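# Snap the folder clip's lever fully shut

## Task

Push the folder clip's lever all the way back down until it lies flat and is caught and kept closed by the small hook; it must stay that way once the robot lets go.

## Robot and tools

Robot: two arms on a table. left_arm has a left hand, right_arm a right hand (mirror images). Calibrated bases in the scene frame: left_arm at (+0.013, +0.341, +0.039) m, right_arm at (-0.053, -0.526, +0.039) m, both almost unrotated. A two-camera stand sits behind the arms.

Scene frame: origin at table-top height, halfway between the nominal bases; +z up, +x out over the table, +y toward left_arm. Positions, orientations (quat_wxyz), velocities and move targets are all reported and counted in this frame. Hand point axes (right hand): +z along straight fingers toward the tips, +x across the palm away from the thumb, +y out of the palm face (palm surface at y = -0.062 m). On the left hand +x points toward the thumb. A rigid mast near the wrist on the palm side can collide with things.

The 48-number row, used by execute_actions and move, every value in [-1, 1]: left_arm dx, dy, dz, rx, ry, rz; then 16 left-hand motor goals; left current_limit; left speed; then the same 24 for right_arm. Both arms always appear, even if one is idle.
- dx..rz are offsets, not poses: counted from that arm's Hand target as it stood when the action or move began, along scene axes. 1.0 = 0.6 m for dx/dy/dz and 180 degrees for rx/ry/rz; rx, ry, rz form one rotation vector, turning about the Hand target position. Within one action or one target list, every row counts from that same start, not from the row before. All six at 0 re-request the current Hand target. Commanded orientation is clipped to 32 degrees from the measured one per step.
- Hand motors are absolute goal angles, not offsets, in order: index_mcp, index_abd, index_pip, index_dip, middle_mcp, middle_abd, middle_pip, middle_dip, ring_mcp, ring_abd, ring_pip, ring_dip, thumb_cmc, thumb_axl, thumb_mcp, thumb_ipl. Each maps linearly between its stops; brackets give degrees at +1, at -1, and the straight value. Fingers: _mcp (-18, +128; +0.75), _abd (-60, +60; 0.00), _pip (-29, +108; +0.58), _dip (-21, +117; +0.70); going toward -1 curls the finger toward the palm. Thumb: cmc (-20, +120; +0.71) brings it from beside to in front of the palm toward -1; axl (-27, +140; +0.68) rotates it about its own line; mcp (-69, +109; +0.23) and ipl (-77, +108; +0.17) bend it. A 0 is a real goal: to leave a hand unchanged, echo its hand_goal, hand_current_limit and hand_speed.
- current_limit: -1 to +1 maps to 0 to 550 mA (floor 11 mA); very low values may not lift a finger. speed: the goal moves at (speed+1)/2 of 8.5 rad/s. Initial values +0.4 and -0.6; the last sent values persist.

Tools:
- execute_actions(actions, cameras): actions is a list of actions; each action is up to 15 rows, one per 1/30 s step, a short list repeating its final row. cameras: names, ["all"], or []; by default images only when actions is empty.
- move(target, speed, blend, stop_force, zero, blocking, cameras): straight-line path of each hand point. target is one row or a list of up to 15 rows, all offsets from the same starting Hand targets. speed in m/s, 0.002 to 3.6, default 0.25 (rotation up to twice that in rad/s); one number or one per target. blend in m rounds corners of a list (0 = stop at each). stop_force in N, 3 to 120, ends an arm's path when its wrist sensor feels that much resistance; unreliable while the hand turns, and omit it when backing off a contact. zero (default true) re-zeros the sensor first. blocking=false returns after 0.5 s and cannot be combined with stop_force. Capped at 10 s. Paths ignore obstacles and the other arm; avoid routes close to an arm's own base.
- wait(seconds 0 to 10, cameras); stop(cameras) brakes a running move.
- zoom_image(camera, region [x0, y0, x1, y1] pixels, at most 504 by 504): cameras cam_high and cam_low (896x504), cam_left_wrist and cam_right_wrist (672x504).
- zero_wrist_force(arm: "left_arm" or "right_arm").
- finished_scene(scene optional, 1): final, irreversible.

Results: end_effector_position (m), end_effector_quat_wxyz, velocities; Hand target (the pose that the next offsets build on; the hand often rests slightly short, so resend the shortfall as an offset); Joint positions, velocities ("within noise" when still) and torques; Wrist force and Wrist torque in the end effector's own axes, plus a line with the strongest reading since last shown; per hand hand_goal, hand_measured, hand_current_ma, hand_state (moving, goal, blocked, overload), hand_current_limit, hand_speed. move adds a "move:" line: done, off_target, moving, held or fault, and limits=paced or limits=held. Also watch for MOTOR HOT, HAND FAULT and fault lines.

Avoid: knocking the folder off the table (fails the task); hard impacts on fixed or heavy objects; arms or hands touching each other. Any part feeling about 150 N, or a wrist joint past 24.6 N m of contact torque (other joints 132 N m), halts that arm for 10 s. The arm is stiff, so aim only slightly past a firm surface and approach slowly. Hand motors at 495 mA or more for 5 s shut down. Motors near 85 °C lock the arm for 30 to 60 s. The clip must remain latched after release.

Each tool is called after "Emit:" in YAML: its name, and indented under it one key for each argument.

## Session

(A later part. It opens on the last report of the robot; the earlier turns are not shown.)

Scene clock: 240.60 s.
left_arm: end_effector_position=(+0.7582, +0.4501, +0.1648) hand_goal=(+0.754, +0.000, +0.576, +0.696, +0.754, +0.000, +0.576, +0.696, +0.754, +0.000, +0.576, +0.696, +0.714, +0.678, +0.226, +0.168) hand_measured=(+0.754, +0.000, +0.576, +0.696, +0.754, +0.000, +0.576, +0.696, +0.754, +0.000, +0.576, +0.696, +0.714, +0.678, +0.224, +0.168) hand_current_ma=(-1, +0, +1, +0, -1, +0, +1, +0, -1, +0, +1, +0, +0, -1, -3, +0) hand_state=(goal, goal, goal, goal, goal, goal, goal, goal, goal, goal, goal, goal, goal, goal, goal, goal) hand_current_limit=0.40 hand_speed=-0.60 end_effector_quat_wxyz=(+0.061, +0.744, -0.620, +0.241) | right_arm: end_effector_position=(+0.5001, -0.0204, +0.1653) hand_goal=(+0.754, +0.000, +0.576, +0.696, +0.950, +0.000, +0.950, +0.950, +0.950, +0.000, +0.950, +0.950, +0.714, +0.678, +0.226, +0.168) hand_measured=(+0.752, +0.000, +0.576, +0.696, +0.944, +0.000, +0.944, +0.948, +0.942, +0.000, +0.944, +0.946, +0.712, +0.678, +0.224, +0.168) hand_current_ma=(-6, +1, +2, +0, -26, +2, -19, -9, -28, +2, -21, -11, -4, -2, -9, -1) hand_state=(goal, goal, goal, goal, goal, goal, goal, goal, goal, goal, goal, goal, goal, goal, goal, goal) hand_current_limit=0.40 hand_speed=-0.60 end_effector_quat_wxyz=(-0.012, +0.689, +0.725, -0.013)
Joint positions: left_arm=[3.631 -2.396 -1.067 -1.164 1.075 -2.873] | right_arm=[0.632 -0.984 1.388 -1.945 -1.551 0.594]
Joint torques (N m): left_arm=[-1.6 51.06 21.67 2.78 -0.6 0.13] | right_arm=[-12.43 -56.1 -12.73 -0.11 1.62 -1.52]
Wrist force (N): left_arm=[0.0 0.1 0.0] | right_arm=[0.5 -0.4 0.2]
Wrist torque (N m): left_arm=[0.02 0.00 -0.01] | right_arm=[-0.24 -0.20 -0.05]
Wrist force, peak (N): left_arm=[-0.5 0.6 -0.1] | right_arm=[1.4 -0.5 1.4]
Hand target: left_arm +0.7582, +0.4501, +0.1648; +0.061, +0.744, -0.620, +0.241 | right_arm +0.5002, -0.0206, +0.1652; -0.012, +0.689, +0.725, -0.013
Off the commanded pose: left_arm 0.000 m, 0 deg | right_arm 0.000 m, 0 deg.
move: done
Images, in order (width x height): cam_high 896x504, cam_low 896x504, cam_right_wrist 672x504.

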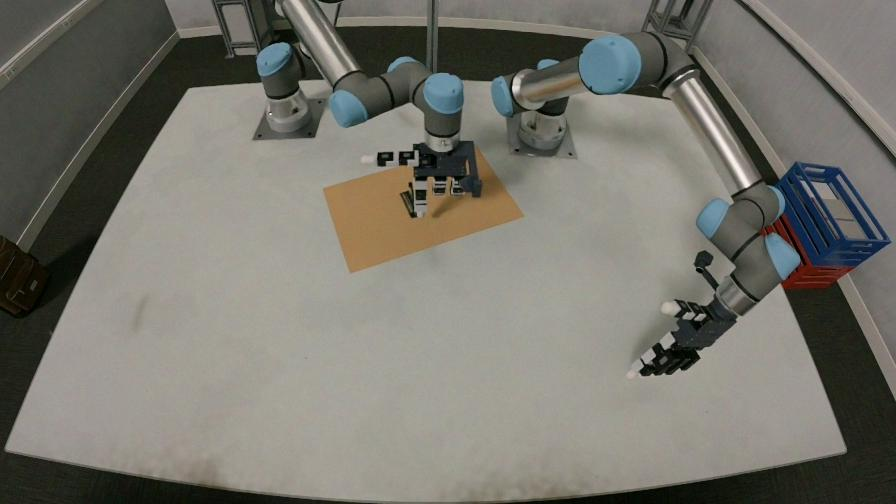

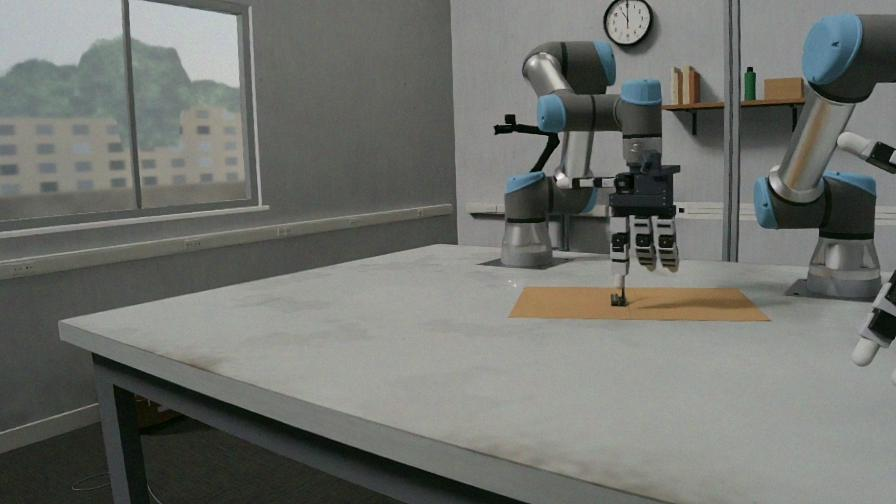

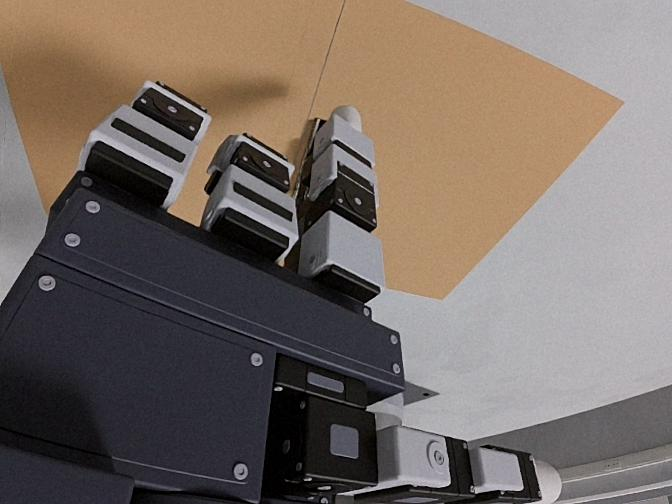

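Emit:
move:
  target: [0,0,0,0,0,0,0.754,0,0.576,0.696,0.754,0,0.576,0.696,0.754,0,0.576,0.696,0.714,0.678,0.226,0.168,0.4,-0.6,-0.1917,-0.045,0,0,0,0,0.754,0,0.576,0.696,0.95,0,0.95,0.95,0.95,0,0.95,0.95,0.714,0.678,0.226,0.168,0.4,-0.6]
  speed: 0.05
  stop_force: 4
  cameras: ["cam_high","cam_low","cam_right_wrist"]

Emit:
zoom_image:
  camera: "cam_low"
  region: [590, 250, 670, 310]

Emit:
zoom_image:
  camera: "cam_high"
  region: [380, 160, 460, 230]

Emit:
zoom_image:
  camera: "cam_right_wrist"
  region: [250, 50, 400, 200]

Scene clock: 273.07 s.
left_arm: end_effector_position=(+0.7582, +0.4501, +0.1648) hand_goal=(+0.754, +0.000, +0.576, +0.696, +0.754, +0.000, +0.576, +0.696, +0.754, +0.000, +0.576, +0.696, +0.714, +0.678, +0.226, +0.168) hand_measured=(+0.754, +0.000, +0.576, +0.696, +0.754, +0.000, +0.576, +0.696, +0.754, +0.000, +0.576, +0.696, +0.714, +0.678, +0.224, +0.168) hand_current_ma=(-1, +0, +1, +0, -1, +0, +1, +0, -1, +0, +1, +0, +0, -1, -3, +0) hand_state=(goal, goal, goal, goal, goal, goal, goal, goal, goal, goal, goal, goal, goal, goal, goal, goal) hand_current_limit=0.40 hand_speed=-0.60 end_effector_quat_wxyz=(+0.061, +0.744, -0.620, +0.241) | right_arm: end_effector_position=(+0.3852, -0.0476, +0.1652) hand_goal=(+0.754, +0.000, +0.576, +0.696, +0.950, +0.000, +0.950, +0.950, +0.950, +0.000, +0.950, +0.950, +0.714, +0.678, +0.226, +0.168) hand_measured=(+0.738, -0.002, +0.566, +0.692, +0.944, +0.000, +0.944, +0.948, +0.942, +0.000, +0.944, +0.946, +0.712, +0.678, +0.224, +0.168) hand_current_ma=(-67, -6, -39, -11, -26, +2, -19, -9, -28, +2, -21, -11, -4, -2, -9, -1) hand_state=(goal, goal, goal, goal, goal, goal, goal, goal, goal, goal, goal, goal, goal, goal, goal, goal) hand_current_limit=0.40 hand_speed=-0.60 end_effector_quat_wxyz=(-0.012, +0.689, +0.725, -0.013)
Joint positions: left_arm=[3.631 -2.396 -1.067 -1.164 1.075 -2.873] | right_arm=[0.712 -1.186 1.704 -2.061 -1.549 0.674]
Joint torques (N m): left_arm=[-0.37 52.4 21.03 2.85 -0.8 0.06] | right_arm=[-12.76 -27.25 -28.95 -0.02 1.34 -1.54]
Wrist force (N): left_arm=[-0.3 0.2 0.1] | right_arm=[0.6 -0.5 0.1]
Wrist torque (N m): left_arm=[0.02 0.04 -0.04] | right_arm=[-0.26 -0.18 -0.12]
Wrist force, peak (N): left_arm=[-0.6 0.3 -0.1] | right_arm=[0.8 -0.9 0.2]
Hand target: left_arm +0.7582, +0.4501, +0.1648; +0.061, +0.744, -0.620, +0.241 | right_arm +0.3852, -0.0476, +0.1652; -0.012, +0.689, +0.725, -0.013
Off the commanded pose: left_arm 0.000 m, 0 deg | right_arm 0.000 m, 0 deg.
move: done
Images, in order (width x height): cam_high 896x504, cam_low 896x504, cam_right_wrist 672x504.

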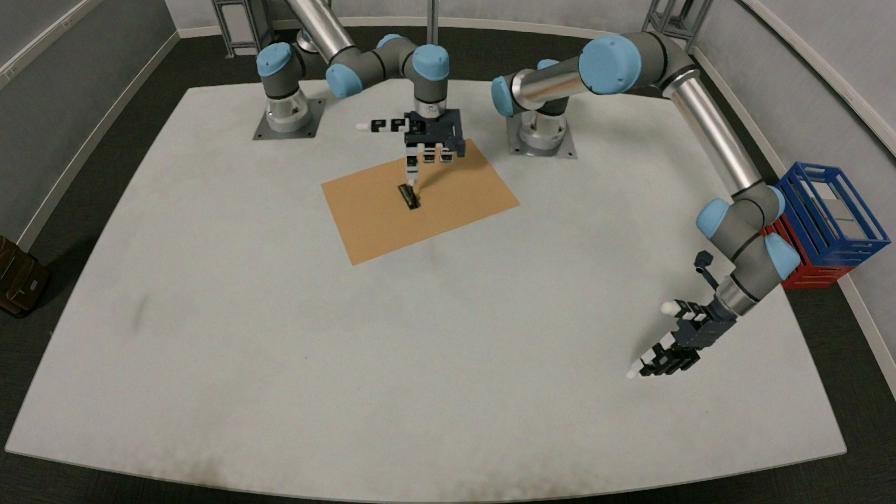

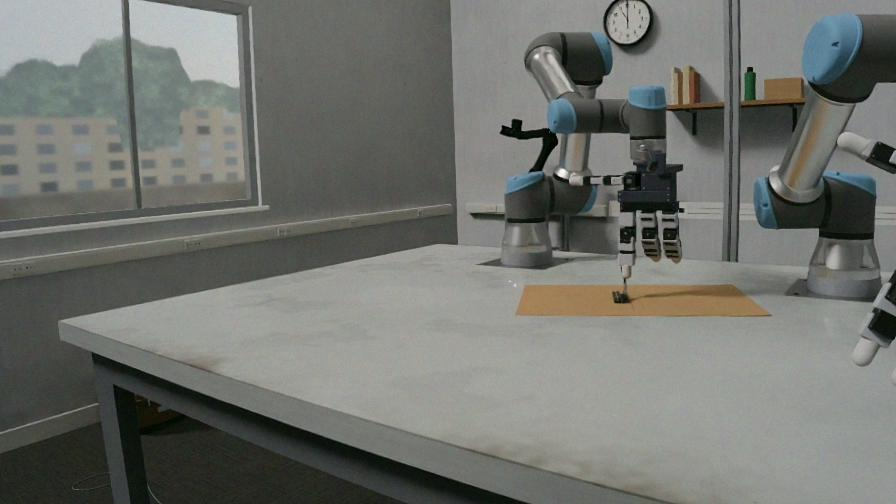

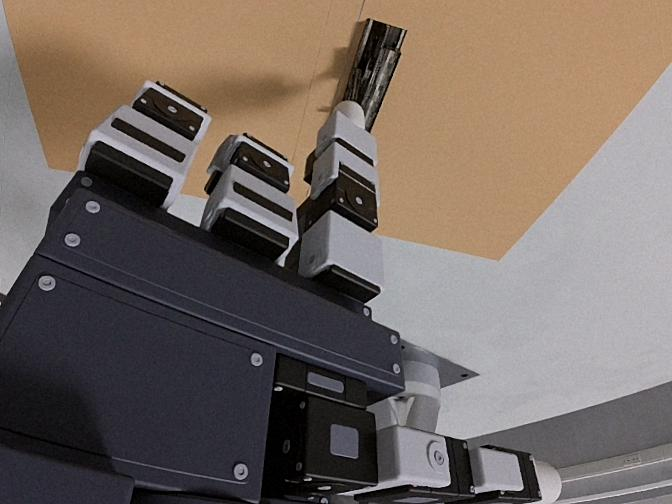

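Scaled by 6.300 from the camera's 896x504 image, which has a finer 1280x720 frame.

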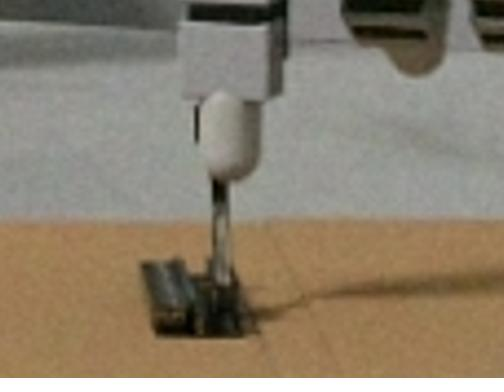

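Scaled by 6.300 from the camera's 896x504 image, which has a finer 1280x720 frame.

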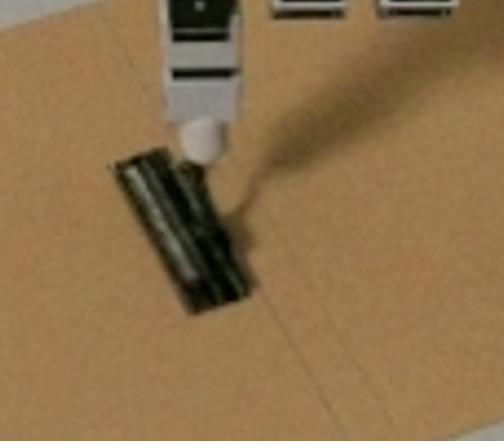

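Scaled by 3.360 from the camera's 672x504 image, which has a finer 960x720 frame.

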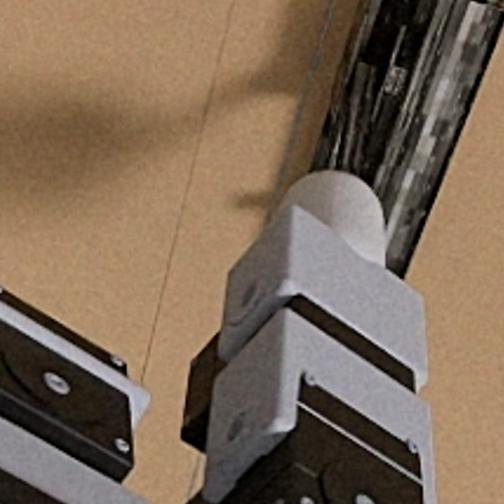

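Emit:
move:
  target: [0,0,0,0,0,0,0.754,0,0.576,0.696,0.754,0,0.576,0.696,0.754,0,0.576,0.696,0.714,0.678,0.226,0.168,0.4,-0.6,0.025,0.007,0.08,0,0,0,0.754,0,0.576,0.696,0.95,0,0.95,0.95,0.95,0,0.95,0.95,0.714,0.678,0.226,0.168,0.4,-0.6]
  speed: 0.15
  cameras: ["cam_high","cam_low","cam_right_wrist"]

Emit:
zoom_image:
  camera: "cam_low"
  region: [590, 250, 670, 310]

Emit:
zoom_image:
  camera: "cam_high"
  region: [380, 160, 460, 230]

Emit:
zoom_image:
  camera: "cam_right_wrist"
  region: [280, 0, 430, 150]

Scene clock: 344.93 s.
left_arm: end_effector_position=(+0.7582, +0.4501, +0.1648) hand_goal=(+0.754, +0.000, +0.576, +0.696, +0.754, +0.000, +0.576, +0.696, +0.754, +0.000, +0.576, +0.696, +0.714, +0.678, +0.226, +0.168) hand_measured=(+0.754, +0.000, +0.576, +0.696, +0.754, +0.000, +0.576, +0.696, +0.754, +0.000, +0.576, +0.696, +0.714, +0.678, +0.224, +0.168) hand_current_ma=(-1, +0, +1, +0, -1, +0, +1, +0, -1, +0, +1, +0, +0, -1, -3, +0) hand_state=(goal, goal, goal, goal, goal, goal, goal, goal, goal, goal, goal, goal, goal, goal, goal, goal) hand_current_limit=0.40 hand_speed=-0.60 end_effector_quat_wxyz=(+0.061, +0.744, -0.620, +0.241) | right_arm: end_effector_position=(+0.4003, -0.0435, +0.2132) hand_goal=(+0.754, +0.000, +0.576, +0.696, +0.950, +0.000, +0.950, +0.950, +0.950, +0.000, +0.950, +0.950, +0.714, +0.678, +0.226, +0.168) hand_measured=(+0.748, -0.002, +0.572, +0.694, +0.944, +0.000, +0.944, +0.948, +0.942, +0.000, +0.944, +0.946, +0.712, +0.678, +0.224, +0.168) hand_current_ma=(-19, -6, -12, -8, -26, +2, -19, -9, -28, +2, -21, -11, -4, -2, -9, -1) hand_state=(goal, goal, goal, goal, goal, goal, goal, goal, goal, goal, goal, goal, goal, goal, goal, goal) hand_current_limit=0.40 hand_speed=-0.60 end_effector_quat_wxyz=(-0.012, +0.689, +0.724, -0.013)
Joint positions: left_arm=[3.631 -2.396 -1.067 -1.164 1.075 -2.873] | right_arm=[0.701 -1.209 1.601 -1.934 -1.549 0.663]
Joint torques (N m): left_arm=[-0.34 51.14 20.99 2.71 -0.75 0.19] | right_arm=[11.1 -28.62 -18.32 -3.31 -1.53 0.55]
Wrist force (N): left_arm=[-0.2 0.1 0.3] | right_arm=[0.3 -0.7 0.5]
Wrist torque (N m): left_arm=[-0.01 0.04 -0.04] | right_arm=[-0.23 -0.18 -0.02]
Wrist force, peak (N): left_arm=[-0.1 0.7 0.0] | right_arm=[0.4 -0.9 1.9]
Hand target: left_arm +0.7582, +0.4501, +0.1648; +0.061, +0.744, -0.620, +0.241 | right_arm +0.4002, -0.0434, +0.2132; -0.012, +0.689, +0.725, -0.013
Off the commanded pose: left_arm 0.000 m, 0 deg | right_arm 0.000 m, 0 deg.
move: done
Images, in order (width x height): cam_high 896x504, cam_low 896x504, cam_right_wrist 672x504.

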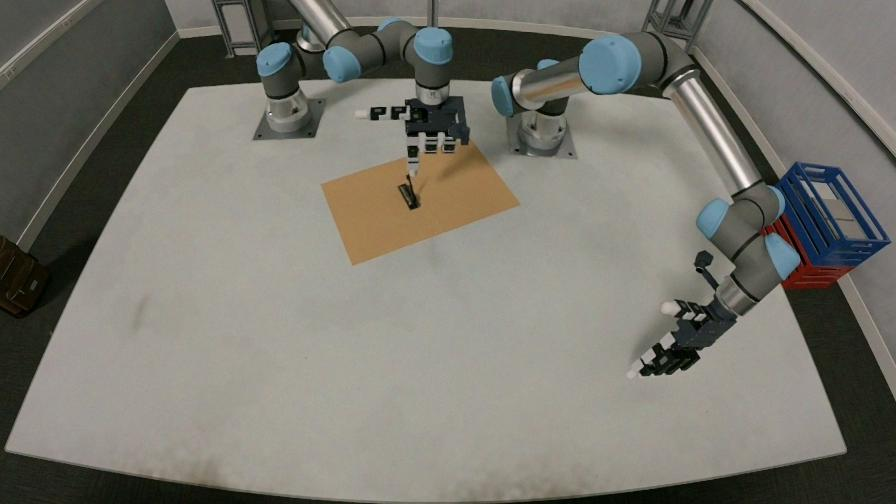

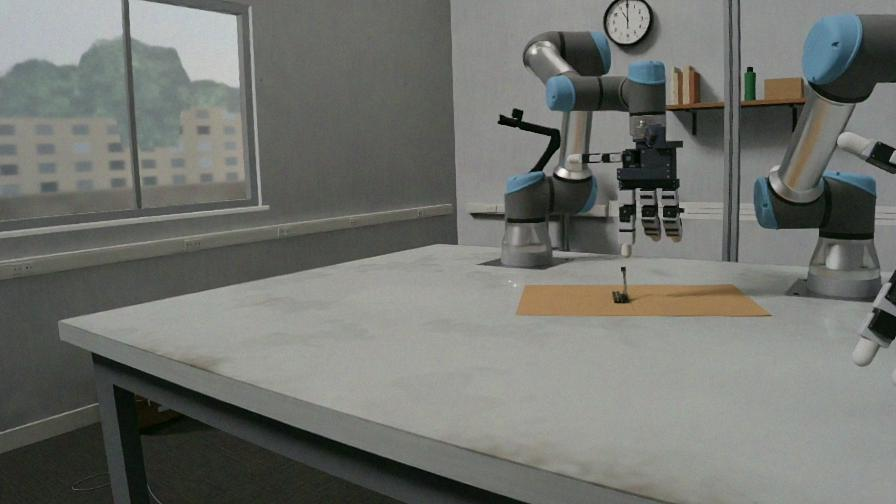

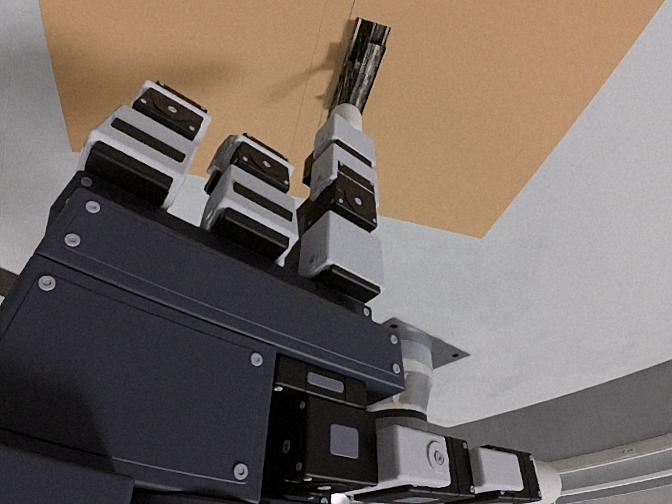

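Scaled by 6.300 from the camera's 896x504 image, which has a finer 1280x720 frame.

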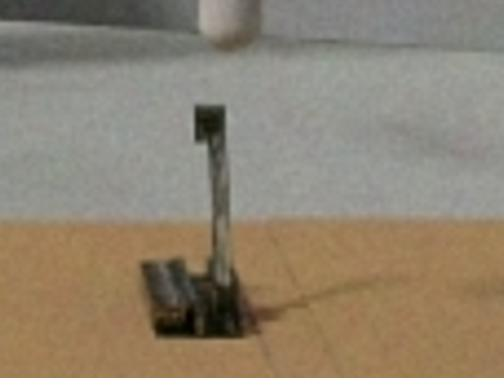

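Scaled by 6.300 from the camera's 896x504 image, which has a finer 1280x720 frame.

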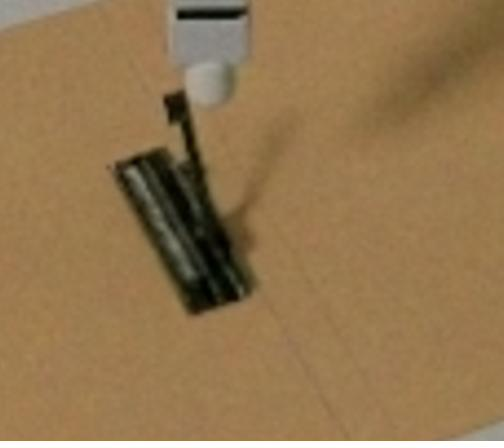

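Scaled by 3.360 from the camera's 672x504 image, which has a finer 960x720 frame.

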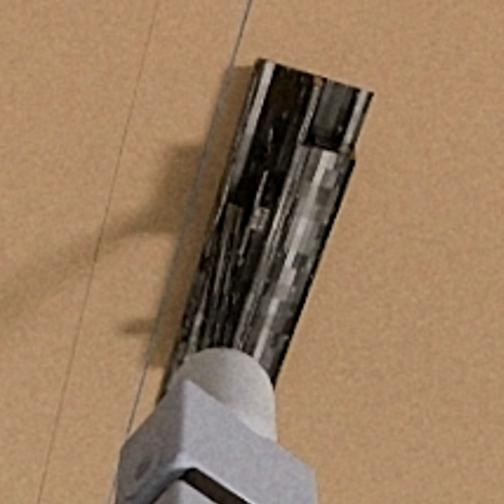

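Emit:
move:
  target: [0,0,0,0,0,0,0.754,0,0.576,0.696,0.754,0,0.576,0.696,0.754,0,0.576,0.696,0.714,0.678,0.226,0.168,0.4,-0.6,-0.0277,-0.0233,-0.015,0,0,0,0.754,0,0.576,0.696,0.95,0,0.95,0.95,0.95,0,0.95,0.95,0.714,0.678,0.226,0.168,0.4,-0.6]
  speed: 0.1
  cameras: ["cam_high","cam_low","cam_right_wrist"]

Emit:
zoom_image:
  camera: "cam_low"
  region: [600, 250, 650, 310]

Emit:
zoom_image:
  camera: "cam_high"
  region: [385, 155, 445, 215]

Emit:
zoom_image:
  camera: "cam_right_wrist"
  region: [280, 0, 430, 150]

Scene clock: 379.70 s.
left_arm: end_effector_position=(+0.7582, +0.4501, +0.1648) hand_goal=(+0.754, +0.000, +0.576, +0.696, +0.754, +0.000, +0.576, +0.696, +0.754, +0.000, +0.576, +0.696, +0.714, +0.678, +0.226, +0.168) hand_measured=(+0.754, +0.000, +0.576, +0.696, +0.754, +0.000, +0.576, +0.696, +0.754, +0.000, +0.576, +0.696, +0.714, +0.678, +0.224, +0.168) hand_current_ma=(-1, +0, +1, +0, -1, +0, +1, +0, -1, +0, +1, +0, +0, -1, -3, +0) hand_state=(goal, goal, goal, goal, goal, goal, goal, goal, goal, goal, goal, goal, goal, goal, goal, goal) hand_current_limit=0.40 hand_speed=-0.60 end_effector_quat_wxyz=(+0.061, +0.744, -0.620, +0.241) | right_arm: end_effector_position=(+0.3836, -0.0573, +0.2042) hand_goal=(+0.754, +0.000, +0.576, +0.696, +0.950, +0.000, +0.950, +0.950, +0.950, +0.000, +0.950, +0.950, +0.714, +0.678, +0.226, +0.168) hand_measured=(+0.750, -0.002, +0.572, +0.694, +0.944, +0.000, +0.944, +0.948, +0.942, +0.000, +0.944, +0.946, +0.712, +0.678, +0.224, +0.168) hand_current_ma=(-18, -6, -11, -8, -26, +2, -19, -9, -28, +2, -21, -11, -4, -2, -9, -1) hand_state=(goal, goal, goal, goal, goal, goal, goal, goal, goal, goal, goal, goal, goal, goal, goal, goal) hand_current_limit=0.40 hand_speed=-0.60 end_effector_quat_wxyz=(-0.012, +0.689, +0.725, -0.013)
Joint positions: left_arm=[3.631 -2.396 -1.067 -1.164 1.075 -2.873] | right_arm=[0.702 -1.247 1.68 -1.975 -1.549 0.663]
Joint torques (N m): left_arm=[-2.24 51.81 20.95 2.89 -0.93 0.15] | right_arm=[12.99 -25.28 -31.01 -0.02 2.08 0.53]
Wrist force (N): left_arm=[-0.6 0.0 -0.1] | right_arm=[0.5 -0.6 0.3]
Wrist torque (N m): left_arm=[0.02 0.07 -0.06] | right_arm=[-0.22 -0.18 -0.06]
Wrist force, peak (N): left_arm=[-0.6 0.4 0.2] | right_arm=[0.2 -1.1 0.8]
Hand target: left_arm +0.7582, +0.4501, +0.1648; +0.061, +0.744, -0.620, +0.241 | right_arm +0.3836, -0.0573, +0.2042; -0.012, +0.689, +0.725, -0.013
Off the commanded pose: left_arm 0.000 m, 0 deg | right_arm 0.000 m, 0 deg.
move: done
Images, in order (width x height): cam_high 896x504, cam_low 896x504, cam_right_wrist 672x504.

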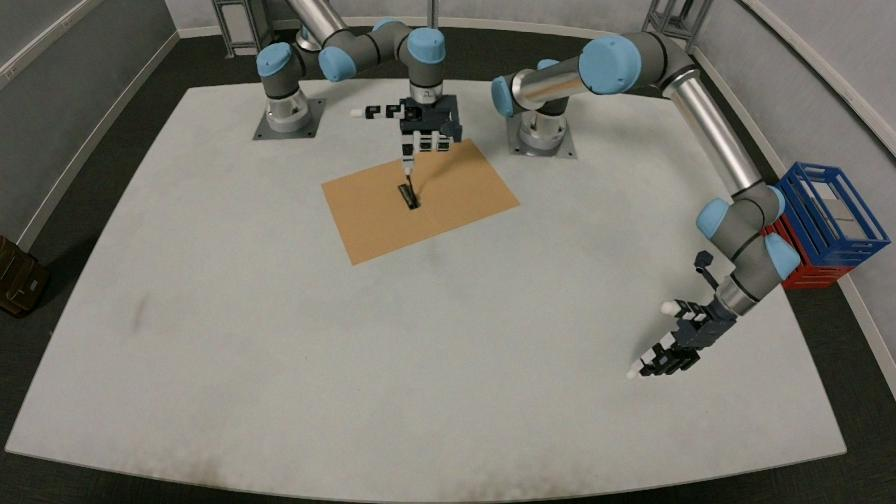

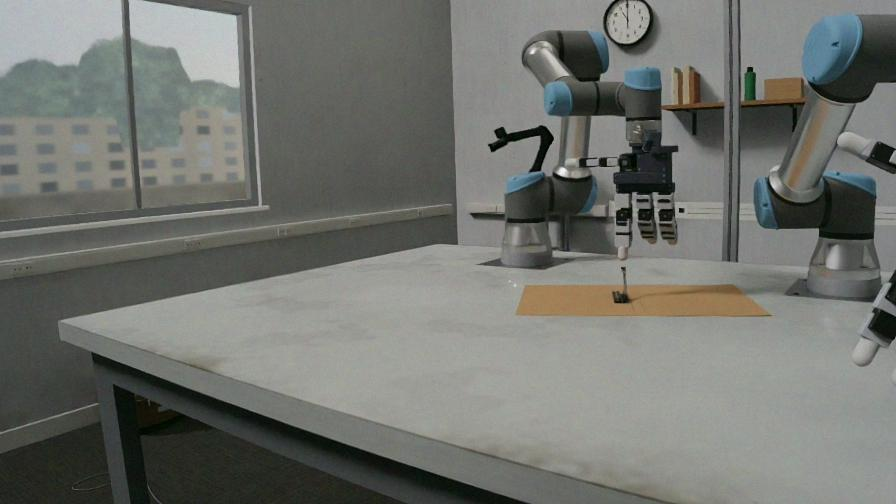

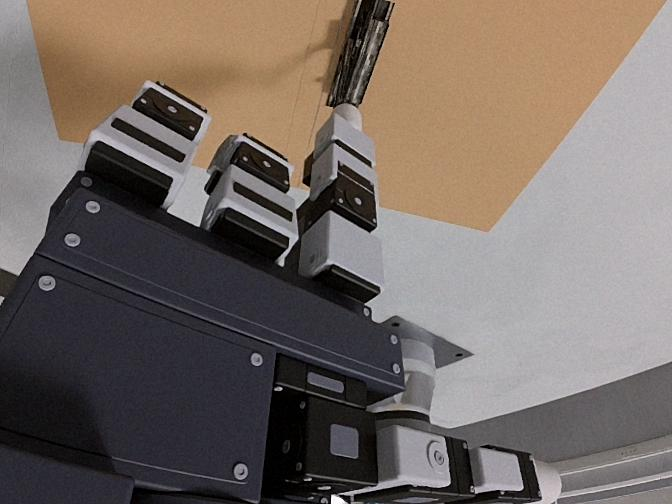

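Scaled by 8.400 from the camera's 896x504 image, which has a finer 1280x720 frame.

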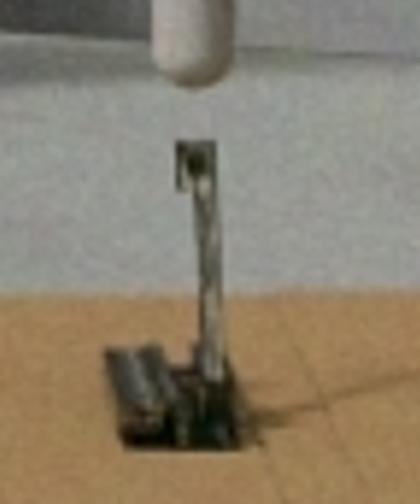

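Scaled by 8.400 from the camera's 896x504 image, which has a finer 1280x720 frame.

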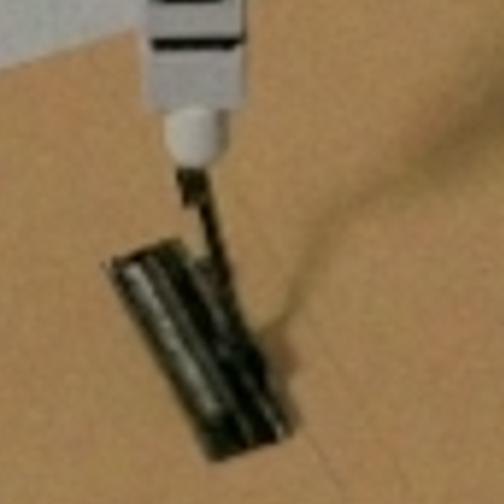

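Scaled by 3.360 from the camera's 672x504 image, which has a finer 960x720 frame.

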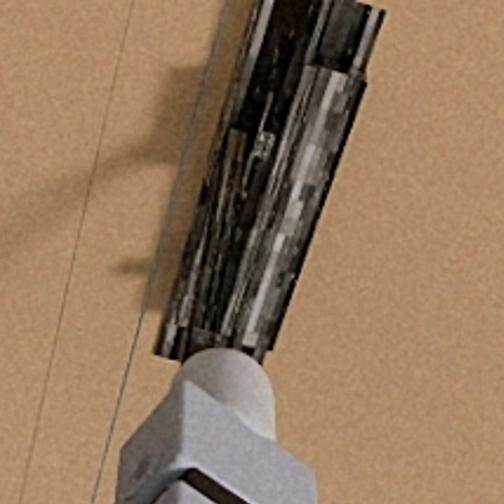

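Emit:
move:
  target:
    - [0,0,0,0,0,0,0.754,0,0.576,0.696,0.754,0,0.576,0.696,0.754,0,0.576,0.696,0.714,0.678,0.226,0.168,0.4,-0.6,-0.0058,-0.0025,-0.008,0,0,0,0.754,0,0.576,0.696,0.95,0,0.95,0.95,0.95,0,0.95,0.95,0.714,0.678,0.226,0.168,0.4,-0.6]
    - [0,0,0,0,0,0,0.754,0,0.576,0.696,0.754,0,0.576,0.696,0.754,0,0.576,0.696,0.714,0.678,0.226,0.168,0.4,-0.6,-0.0058,-0.0025,-0.042,0,0,0,0.754,0,0.576,0.696,0.95,0,0.95,0.95,0.95,0,0.95,0.95,0.714,0.678,0.226,0.168,0.4,-0.6]
  speed: 0.02
  stop_force: 3
  cameras: ["cam_high","cam_low","cam_right_wrist"]

Emit:
zoom_image:
  camera: "cam_low"
  region: [600, 250, 650, 310]

Emit:
zoom_image:
  camera: "cam_high"
  region: [385, 155, 445, 215]

Emit:
zoom_image:
  camera: "cam_right_wrist"
  region: [280, 0, 430, 150]

Scene clock: 397.10 s.
left_arm: end_effector_position=(+0.7582, +0.4501, +0.1648) hand_goal=(+0.754, +0.000, +0.576, +0.696, +0.754, +0.000, +0.576, +0.696, +0.754, +0.000, +0.576, +0.696, +0.714, +0.678, +0.226, +0.168) hand_measured=(+0.754, +0.000, +0.576, +0.696, +0.754, +0.000, +0.576, +0.696, +0.754, +0.000, +0.576, +0.696, +0.714, +0.678, +0.224, +0.168) hand_current_ma=(-1, +0, +1, +0, -1, +0, +1, +0, -1, +0, +1, +0, +0, -1, -3, +0) hand_state=(goal, goal, goal, goal, goal, goal, goal, goal, goal, goal, goal, goal, goal, goal, goal, goal) hand_current_limit=0.40 hand_speed=-0.60 end_effector_quat_wxyz=(+0.061, +0.744, -0.620, +0.241) | right_arm: end_effector_position=(+0.3801, -0.0588, +0.1789) hand_goal=(+0.754, +0.000, +0.576, +0.696, +0.950, +0.000, +0.950, +0.950, +0.950, +0.000, +0.950, +0.950, +0.714, +0.678, +0.226, +0.168) hand_measured=(+0.746, -0.002, +0.572, +0.694, +0.944, +0.000, +0.944, +0.948, +0.942, +0.000, +0.944, +0.946, +0.712, +0.678, +0.224, +0.168) hand_current_ma=(-28, -6, -11, -8, -26, +2, -19, -9, -28, +2, -21, -11, -4, -2, -9, -1) hand_state=(goal, goal, goal, goal, goal, goal, goal, goal, goal, goal, goal, goal, goal, goal, goal, goal) hand_current_limit=0.40 hand_speed=-0.60 end_effector_quat_wxyz=(-0.012, +0.689, +0.725, -0.013)
Joint positions: left_arm=[3.631 -2.396 -1.067 -1.164 1.075 -2.873] | right_arm=[0.704 -1.227 1.724 -2.039 -1.549 0.665]
Joint torques (N m): left_arm=[-2.45 52.73 21.3 2.6 -0.98 0.41] | right_arm=[5.37 -45.78 -30.16 0.03 1.96 -0.62]
Wrist force (N): left_arm=[-0.1 0.0 0.0] | right_arm=[0.6 -0.4 0.7]
Wrist torque (N m): left_arm=[0.00 0.02 -0.01] | right_arm=[-0.26 -0.17 -0.12]
Wrist force, peak (N): left_arm=[-0.6 0.3 0.0] | right_arm=[1.0 0.0 -0.8]
Hand target: left_arm +0.7582, +0.4501, +0.1648; +0.061, +0.744, -0.620, +0.241 | right_arm +0.3801, -0.0588, +0.1790; -0.012, +0.689, +0.725, -0.013
Off the commanded pose: left_arm 0.000 m, 0 deg | right_arm 0.000 m, 0 deg.
move: done
Images, in order (width x height): cam_high 896x504, cam_low 896x504, cam_right_wrist 672x504.

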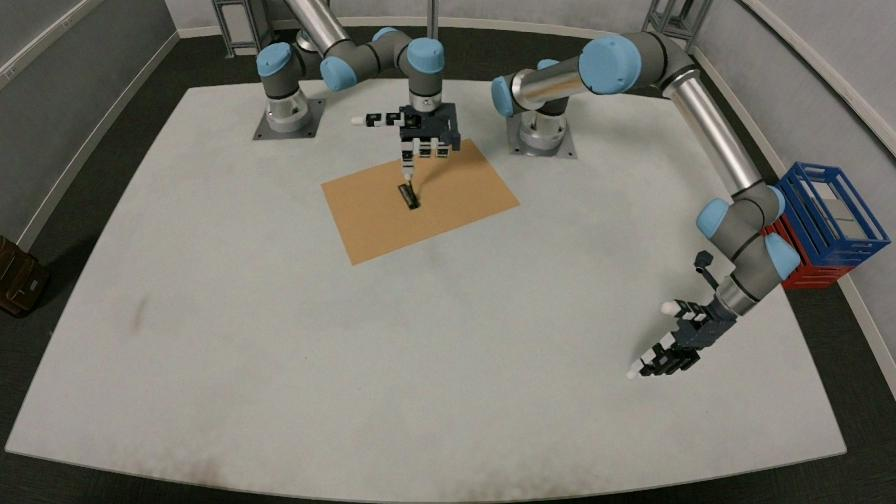

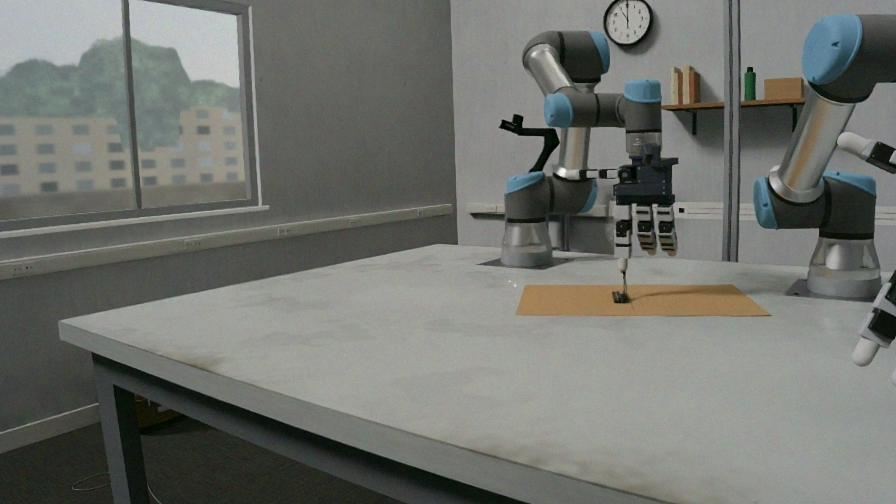

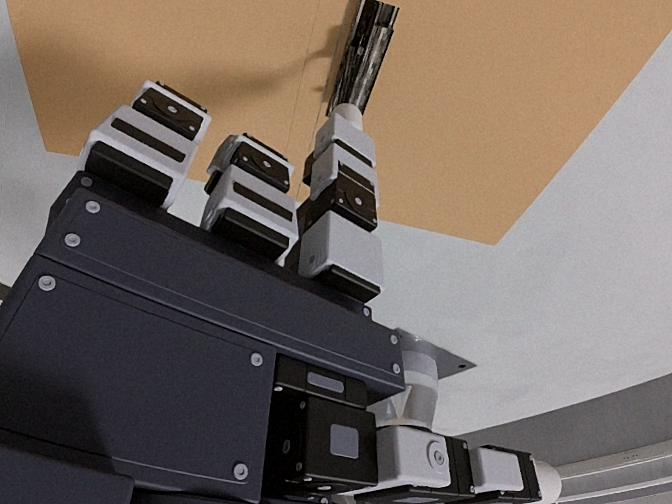

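Scaled by 8.400 from the camera's 896x504 image, which has a finer 1280x720 frame.

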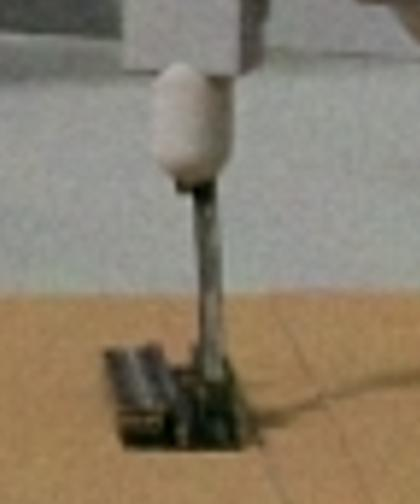

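Scaled by 8.400 from the camera's 896x504 image, which has a finer 1280x720 frame.

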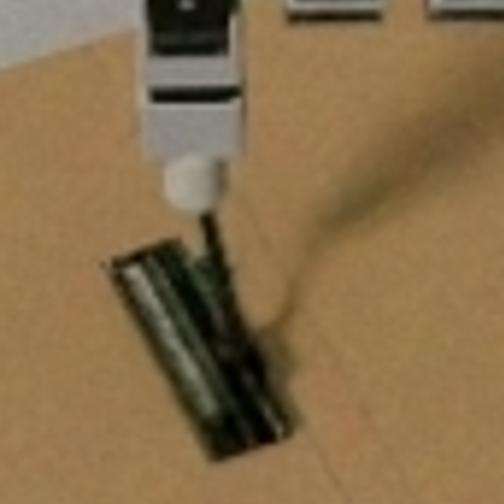

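Scaled by 3.360 from the camera's 672x504 image, which has a finer 960x720 frame.

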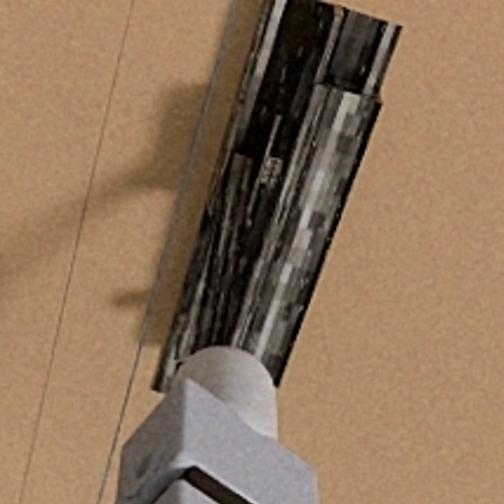

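Emit:
move:
  target:
    - [0,0,0,0,0,0,0.754,0,0.576,0.696,0.754,0,0.576,0.696,0.754,0,0.576,0.696,0.714,0.678,0.226,0.168,0.4,-0.6,0.005,0.0025,0.035,0,0,0,0.754,0,0.576,0.696,0.95,0,0.95,0.95,0.95,0,0.95,0.95,0.714,0.678,0.226,0.168,0.4,-0.6]
    - [0,0,0,0,0,0,0.754,0,0.576,0.696,0.754,0,0.576,0.696,0.754,0,0.576,0.696,0.714,0.678,0.226,0.168,0.4,-0.6,-0.0103,-0.0055,0.0375,0,0,0,0.754,0,0.576,0.696,0.95,0,0.95,0.95,0.95,0,0.95,0.95,0.714,0.678,0.226,0.168,0.4,-0.6]
  speed: 0.08
  blend: [0.005, 0]

Emit:
move:
  target: [0,0,0,0,0,0,0.754,0,0.576,0.696,0.754,0,0.576,0.696,0.754,0,0.576,0.696,0.714,0.678,0.226,0.168,0.4,-0.6,0,0,-0.03,0,0,0,0.754,0,0.576,0.696,0.95,0,0.95,0.95,0.95,0,0.95,0.95,0.714,0.678,0.226,0.168,0.4,-0.6]
  speed: 0.02
  stop_force: 3
  cameras: ["cam_high","cam_low","cam_right_wrist"]

Emit:
zoom_image:
  camera: "cam_low"
  region: [600, 250, 650, 310]

Emit:
zoom_image:
  camera: "cam_high"
  region: [385, 155, 445, 215]

Emit:
zoom_image:
  camera: "cam_right_wrist"
  region: [280, 0, 430, 150]

Scene clock: 412.93 s.
left_arm: end_effector_position=(+0.7582, +0.4501, +0.1648) hand_goal=(+0.754, +0.000, +0.576, +0.696, +0.754, +0.000, +0.576, +0.696, +0.754, +0.000, +0.576, +0.696, +0.714, +0.678, +0.226, +0.168) hand_measured=(+0.754, +0.000, +0.576, +0.696, +0.754, +0.000, +0.576, +0.696, +0.754, +0.000, +0.576, +0.696, +0.714, +0.678, +0.224, +0.168) hand_current_ma=(-1, +0, +1, +0, -1, +0, +1, +0, -1, +0, +1, +0, +0, -1, -3, +0) hand_state=(goal, goal, goal, goal, goal, goal, goal, goal, goal, goal, goal, goal, goal, goal, goal, goal) hand_current_limit=0.40 hand_speed=-0.60 end_effector_quat_wxyz=(+0.061, +0.744, -0.620, +0.241) | right_arm: end_effector_position=(+0.3739, -0.0621, +0.2015) hand_goal=(+0.754, +0.000, +0.576, +0.696, +0.950, +0.000, +0.950, +0.950, +0.950, +0.000, +0.950, +0.950, +0.714, +0.678, +0.226, +0.168) hand_measured=(+0.750, -0.002, +0.572, +0.694, +0.944, +0.000, +0.944, +0.948, +0.942, +0.000, +0.944, +0.946, +0.712, +0.678, +0.224, +0.168) hand_current_ma=(-16, -6, -11, -8, -26, +2, -19, -9, -28, +2, -21, -11, -4, -2, -9, -1) hand_state=(goal, goal, goal, goal, goal, goal, goal, goal, goal, goal, goal, goal, goal, goal, goal, goal) hand_current_limit=0.40 hand_speed=-0.60 end_effector_quat_wxyz=(-0.012, +0.689, +0.725, -0.013)
Joint positions: left_arm=[3.631 -2.396 -1.067 -1.164 1.075 -2.873] | right_arm=[0.706 -1.265 1.712 -1.989 -1.549 0.668]
Joint torques (N m): left_arm=[-2.78 51.99 20.89 2.84 -0.93 0.17] | right_arm=[1.1 -24.88 -30.25 -1.38 2.6 -0.98]
Wrist force (N): left_arm=[-0.2 -0.1 -0.1] | right_arm=[0.6 -0.7 0.6]
Wrist torque (N m): left_arm=[0.00 0.03 -0.03] | right_arm=[-0.26 -0.19 -0.10]
Wrist force, peak (N): left_arm=[-0.4 0.4 -0.3] | right_arm=[0.6 -0.7 1.7]
Hand target: left_arm +0.7582, +0.4501, +0.1648; +0.061, +0.744, -0.620, +0.241 | right_arm +0.3739, -0.0621, +0.2015; -0.012, +0.689, +0.725, -0.013
Off the commanded pose: left_arm 0.000 m, 0 deg | right_arm 0.000 m, 0 deg.
move: done

Scene clock: 414.97 s.
left_arm: end_effector_position=(+0.7582, +0.4501, +0.1648) hand_goal=(+0.754, +0.000, +0.576, +0.696, +0.754, +0.000, +0.576, +0.696, +0.754, +0.000, +0.576, +0.696, +0.714, +0.678, +0.226, +0.168) hand_measured=(+0.754, +0.000, +0.576, +0.696, +0.754, +0.000, +0.576, +0.696, +0.754, +0.000, +0.576, +0.696, +0.714, +0.678, +0.224, +0.168) hand_current_ma=(-1, +0, +1, +0, -1, +0, +1, +0, -1, +0, +1, +0, +0, -1, -3, +0) hand_state=(goal, goal, goal, goal, goal, goal, goal, goal, goal, goal, goal, goal, goal, goal, goal, goal) hand_current_limit=0.40 hand_speed=-0.60 end_effector_quat_wxyz=(+0.061, +0.744, -0.620, +0.241) | right_arm: end_effector_position=(+0.3739, -0.0621, +0.1835) hand_goal=(+0.754, +0.000, +0.576, +0.696, +0.950, +0.000, +0.950, +0.950, +0.950, +0.000, +0.950, +0.950, +0.714, +0.678, +0.226, +0.168) hand_measured=(+0.750, -0.002, +0.574, +0.694, +0.944, +0.000, +0.944, +0.948, +0.942, +0.000, +0.944, +0.946, +0.712, +0.678, +0.224, +0.168) hand_current_ma=(-15, -6, -9, -6, -26, +2, -19, -9, -28, +2, -21, -11, -4, -2, -9, -1) hand_state=(goal, goal, goal, goal, goal, goal, goal, goal, goal, goal, goal, goal, goal, goal, goal, goal) hand_current_limit=0.40 hand_speed=-0.60 end_effector_quat_wxyz=(-0.012, +0.689, +0.725, -0.013)
Joint positions: left_arm=[3.631 -2.396 -1.067 -1.164 1.075 -2.873] | right_arm=[0.706 -1.246 1.737 -2.033 -1.549 0.668]
Joint torques (N m): left_arm=[-3.58 51.4 20.45 2.67 -0.94 0.32] | right_arm=[-11.98 -45.05 -29.89 -0.17 2.27 -1.07]
Wrist force (N): left_arm=[-0.2 0.3 0.1] | right_arm=[0.7 -0.6 0.3]
Wrist torque (N m): left_arm=[0.02 0.04 -0.03] | right_arm=[-0.24 -0.21 -0.12]
Wrist force, peak (N): left_arm=[-0.6 0.2 -0.3] | right_arm=[0.7 -0.6 -1.1]
Hand target: left_arm +0.7582, +0.4501, +0.1648; +0.061, +0.744, -0.620, +0.241 | right_arm +0.3739, -0.0621, +0.1835; -0.012, +0.689, +0.725, -0.013
Off the commanded pose: left_arm 0.000 m, 0 deg | right_arm 0.000 m, 0 deg.
move: done
Images, in order (width x height): cam_high 896x504, cam_low 896x504, cam_right_wrist 672x504.

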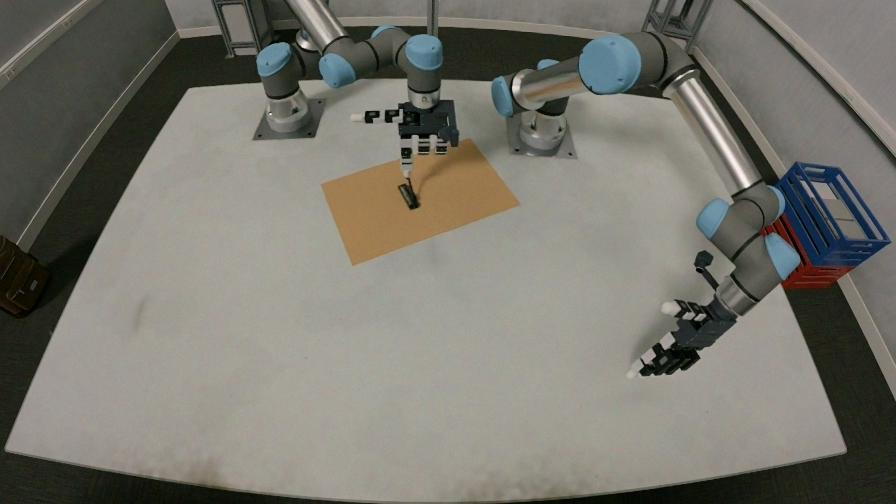

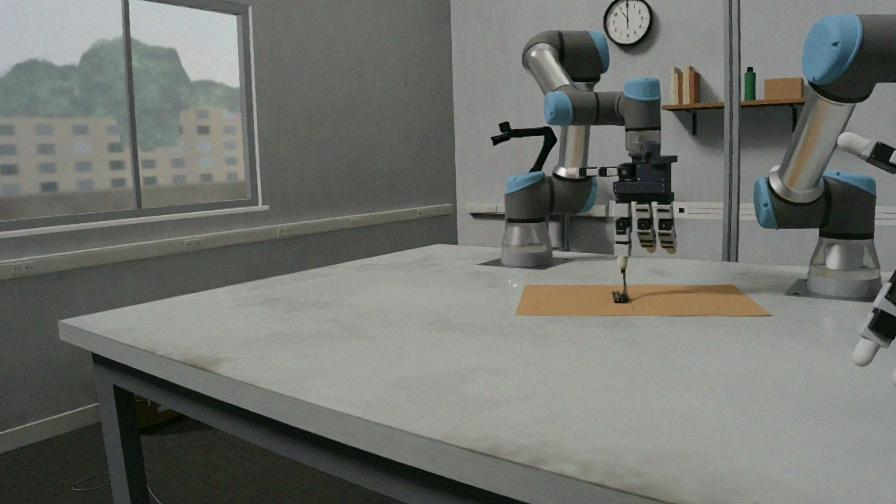

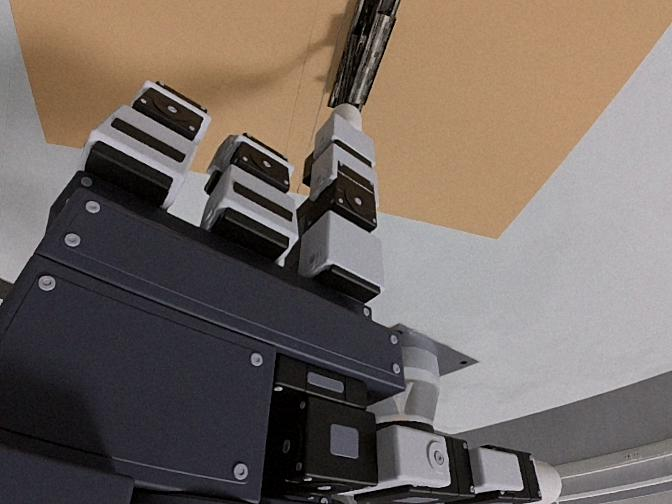

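Scaled by 8.400 from the camera's 896x504 image, which has a finer 1280x720 frame.

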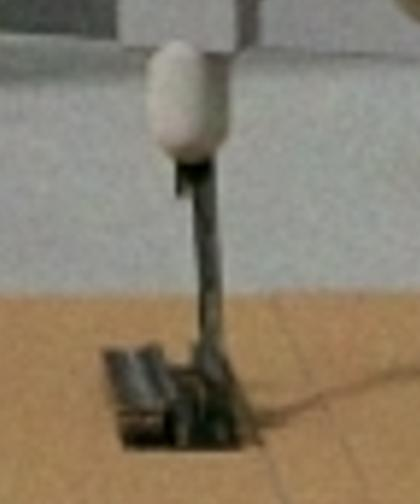

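Scaled by 8.400 from the camera's 896x504 image, which has a finer 1280x720 frame.

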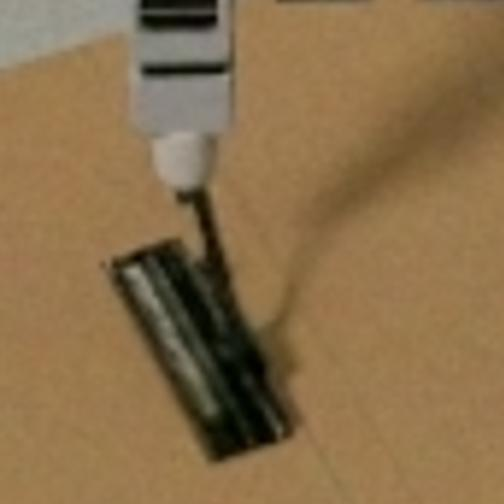

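Scaled by 3.360 from the camera's 672x504 image, which has a finer 960x720 frame.

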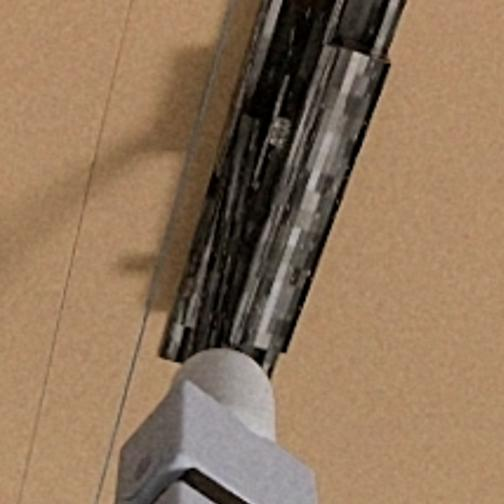

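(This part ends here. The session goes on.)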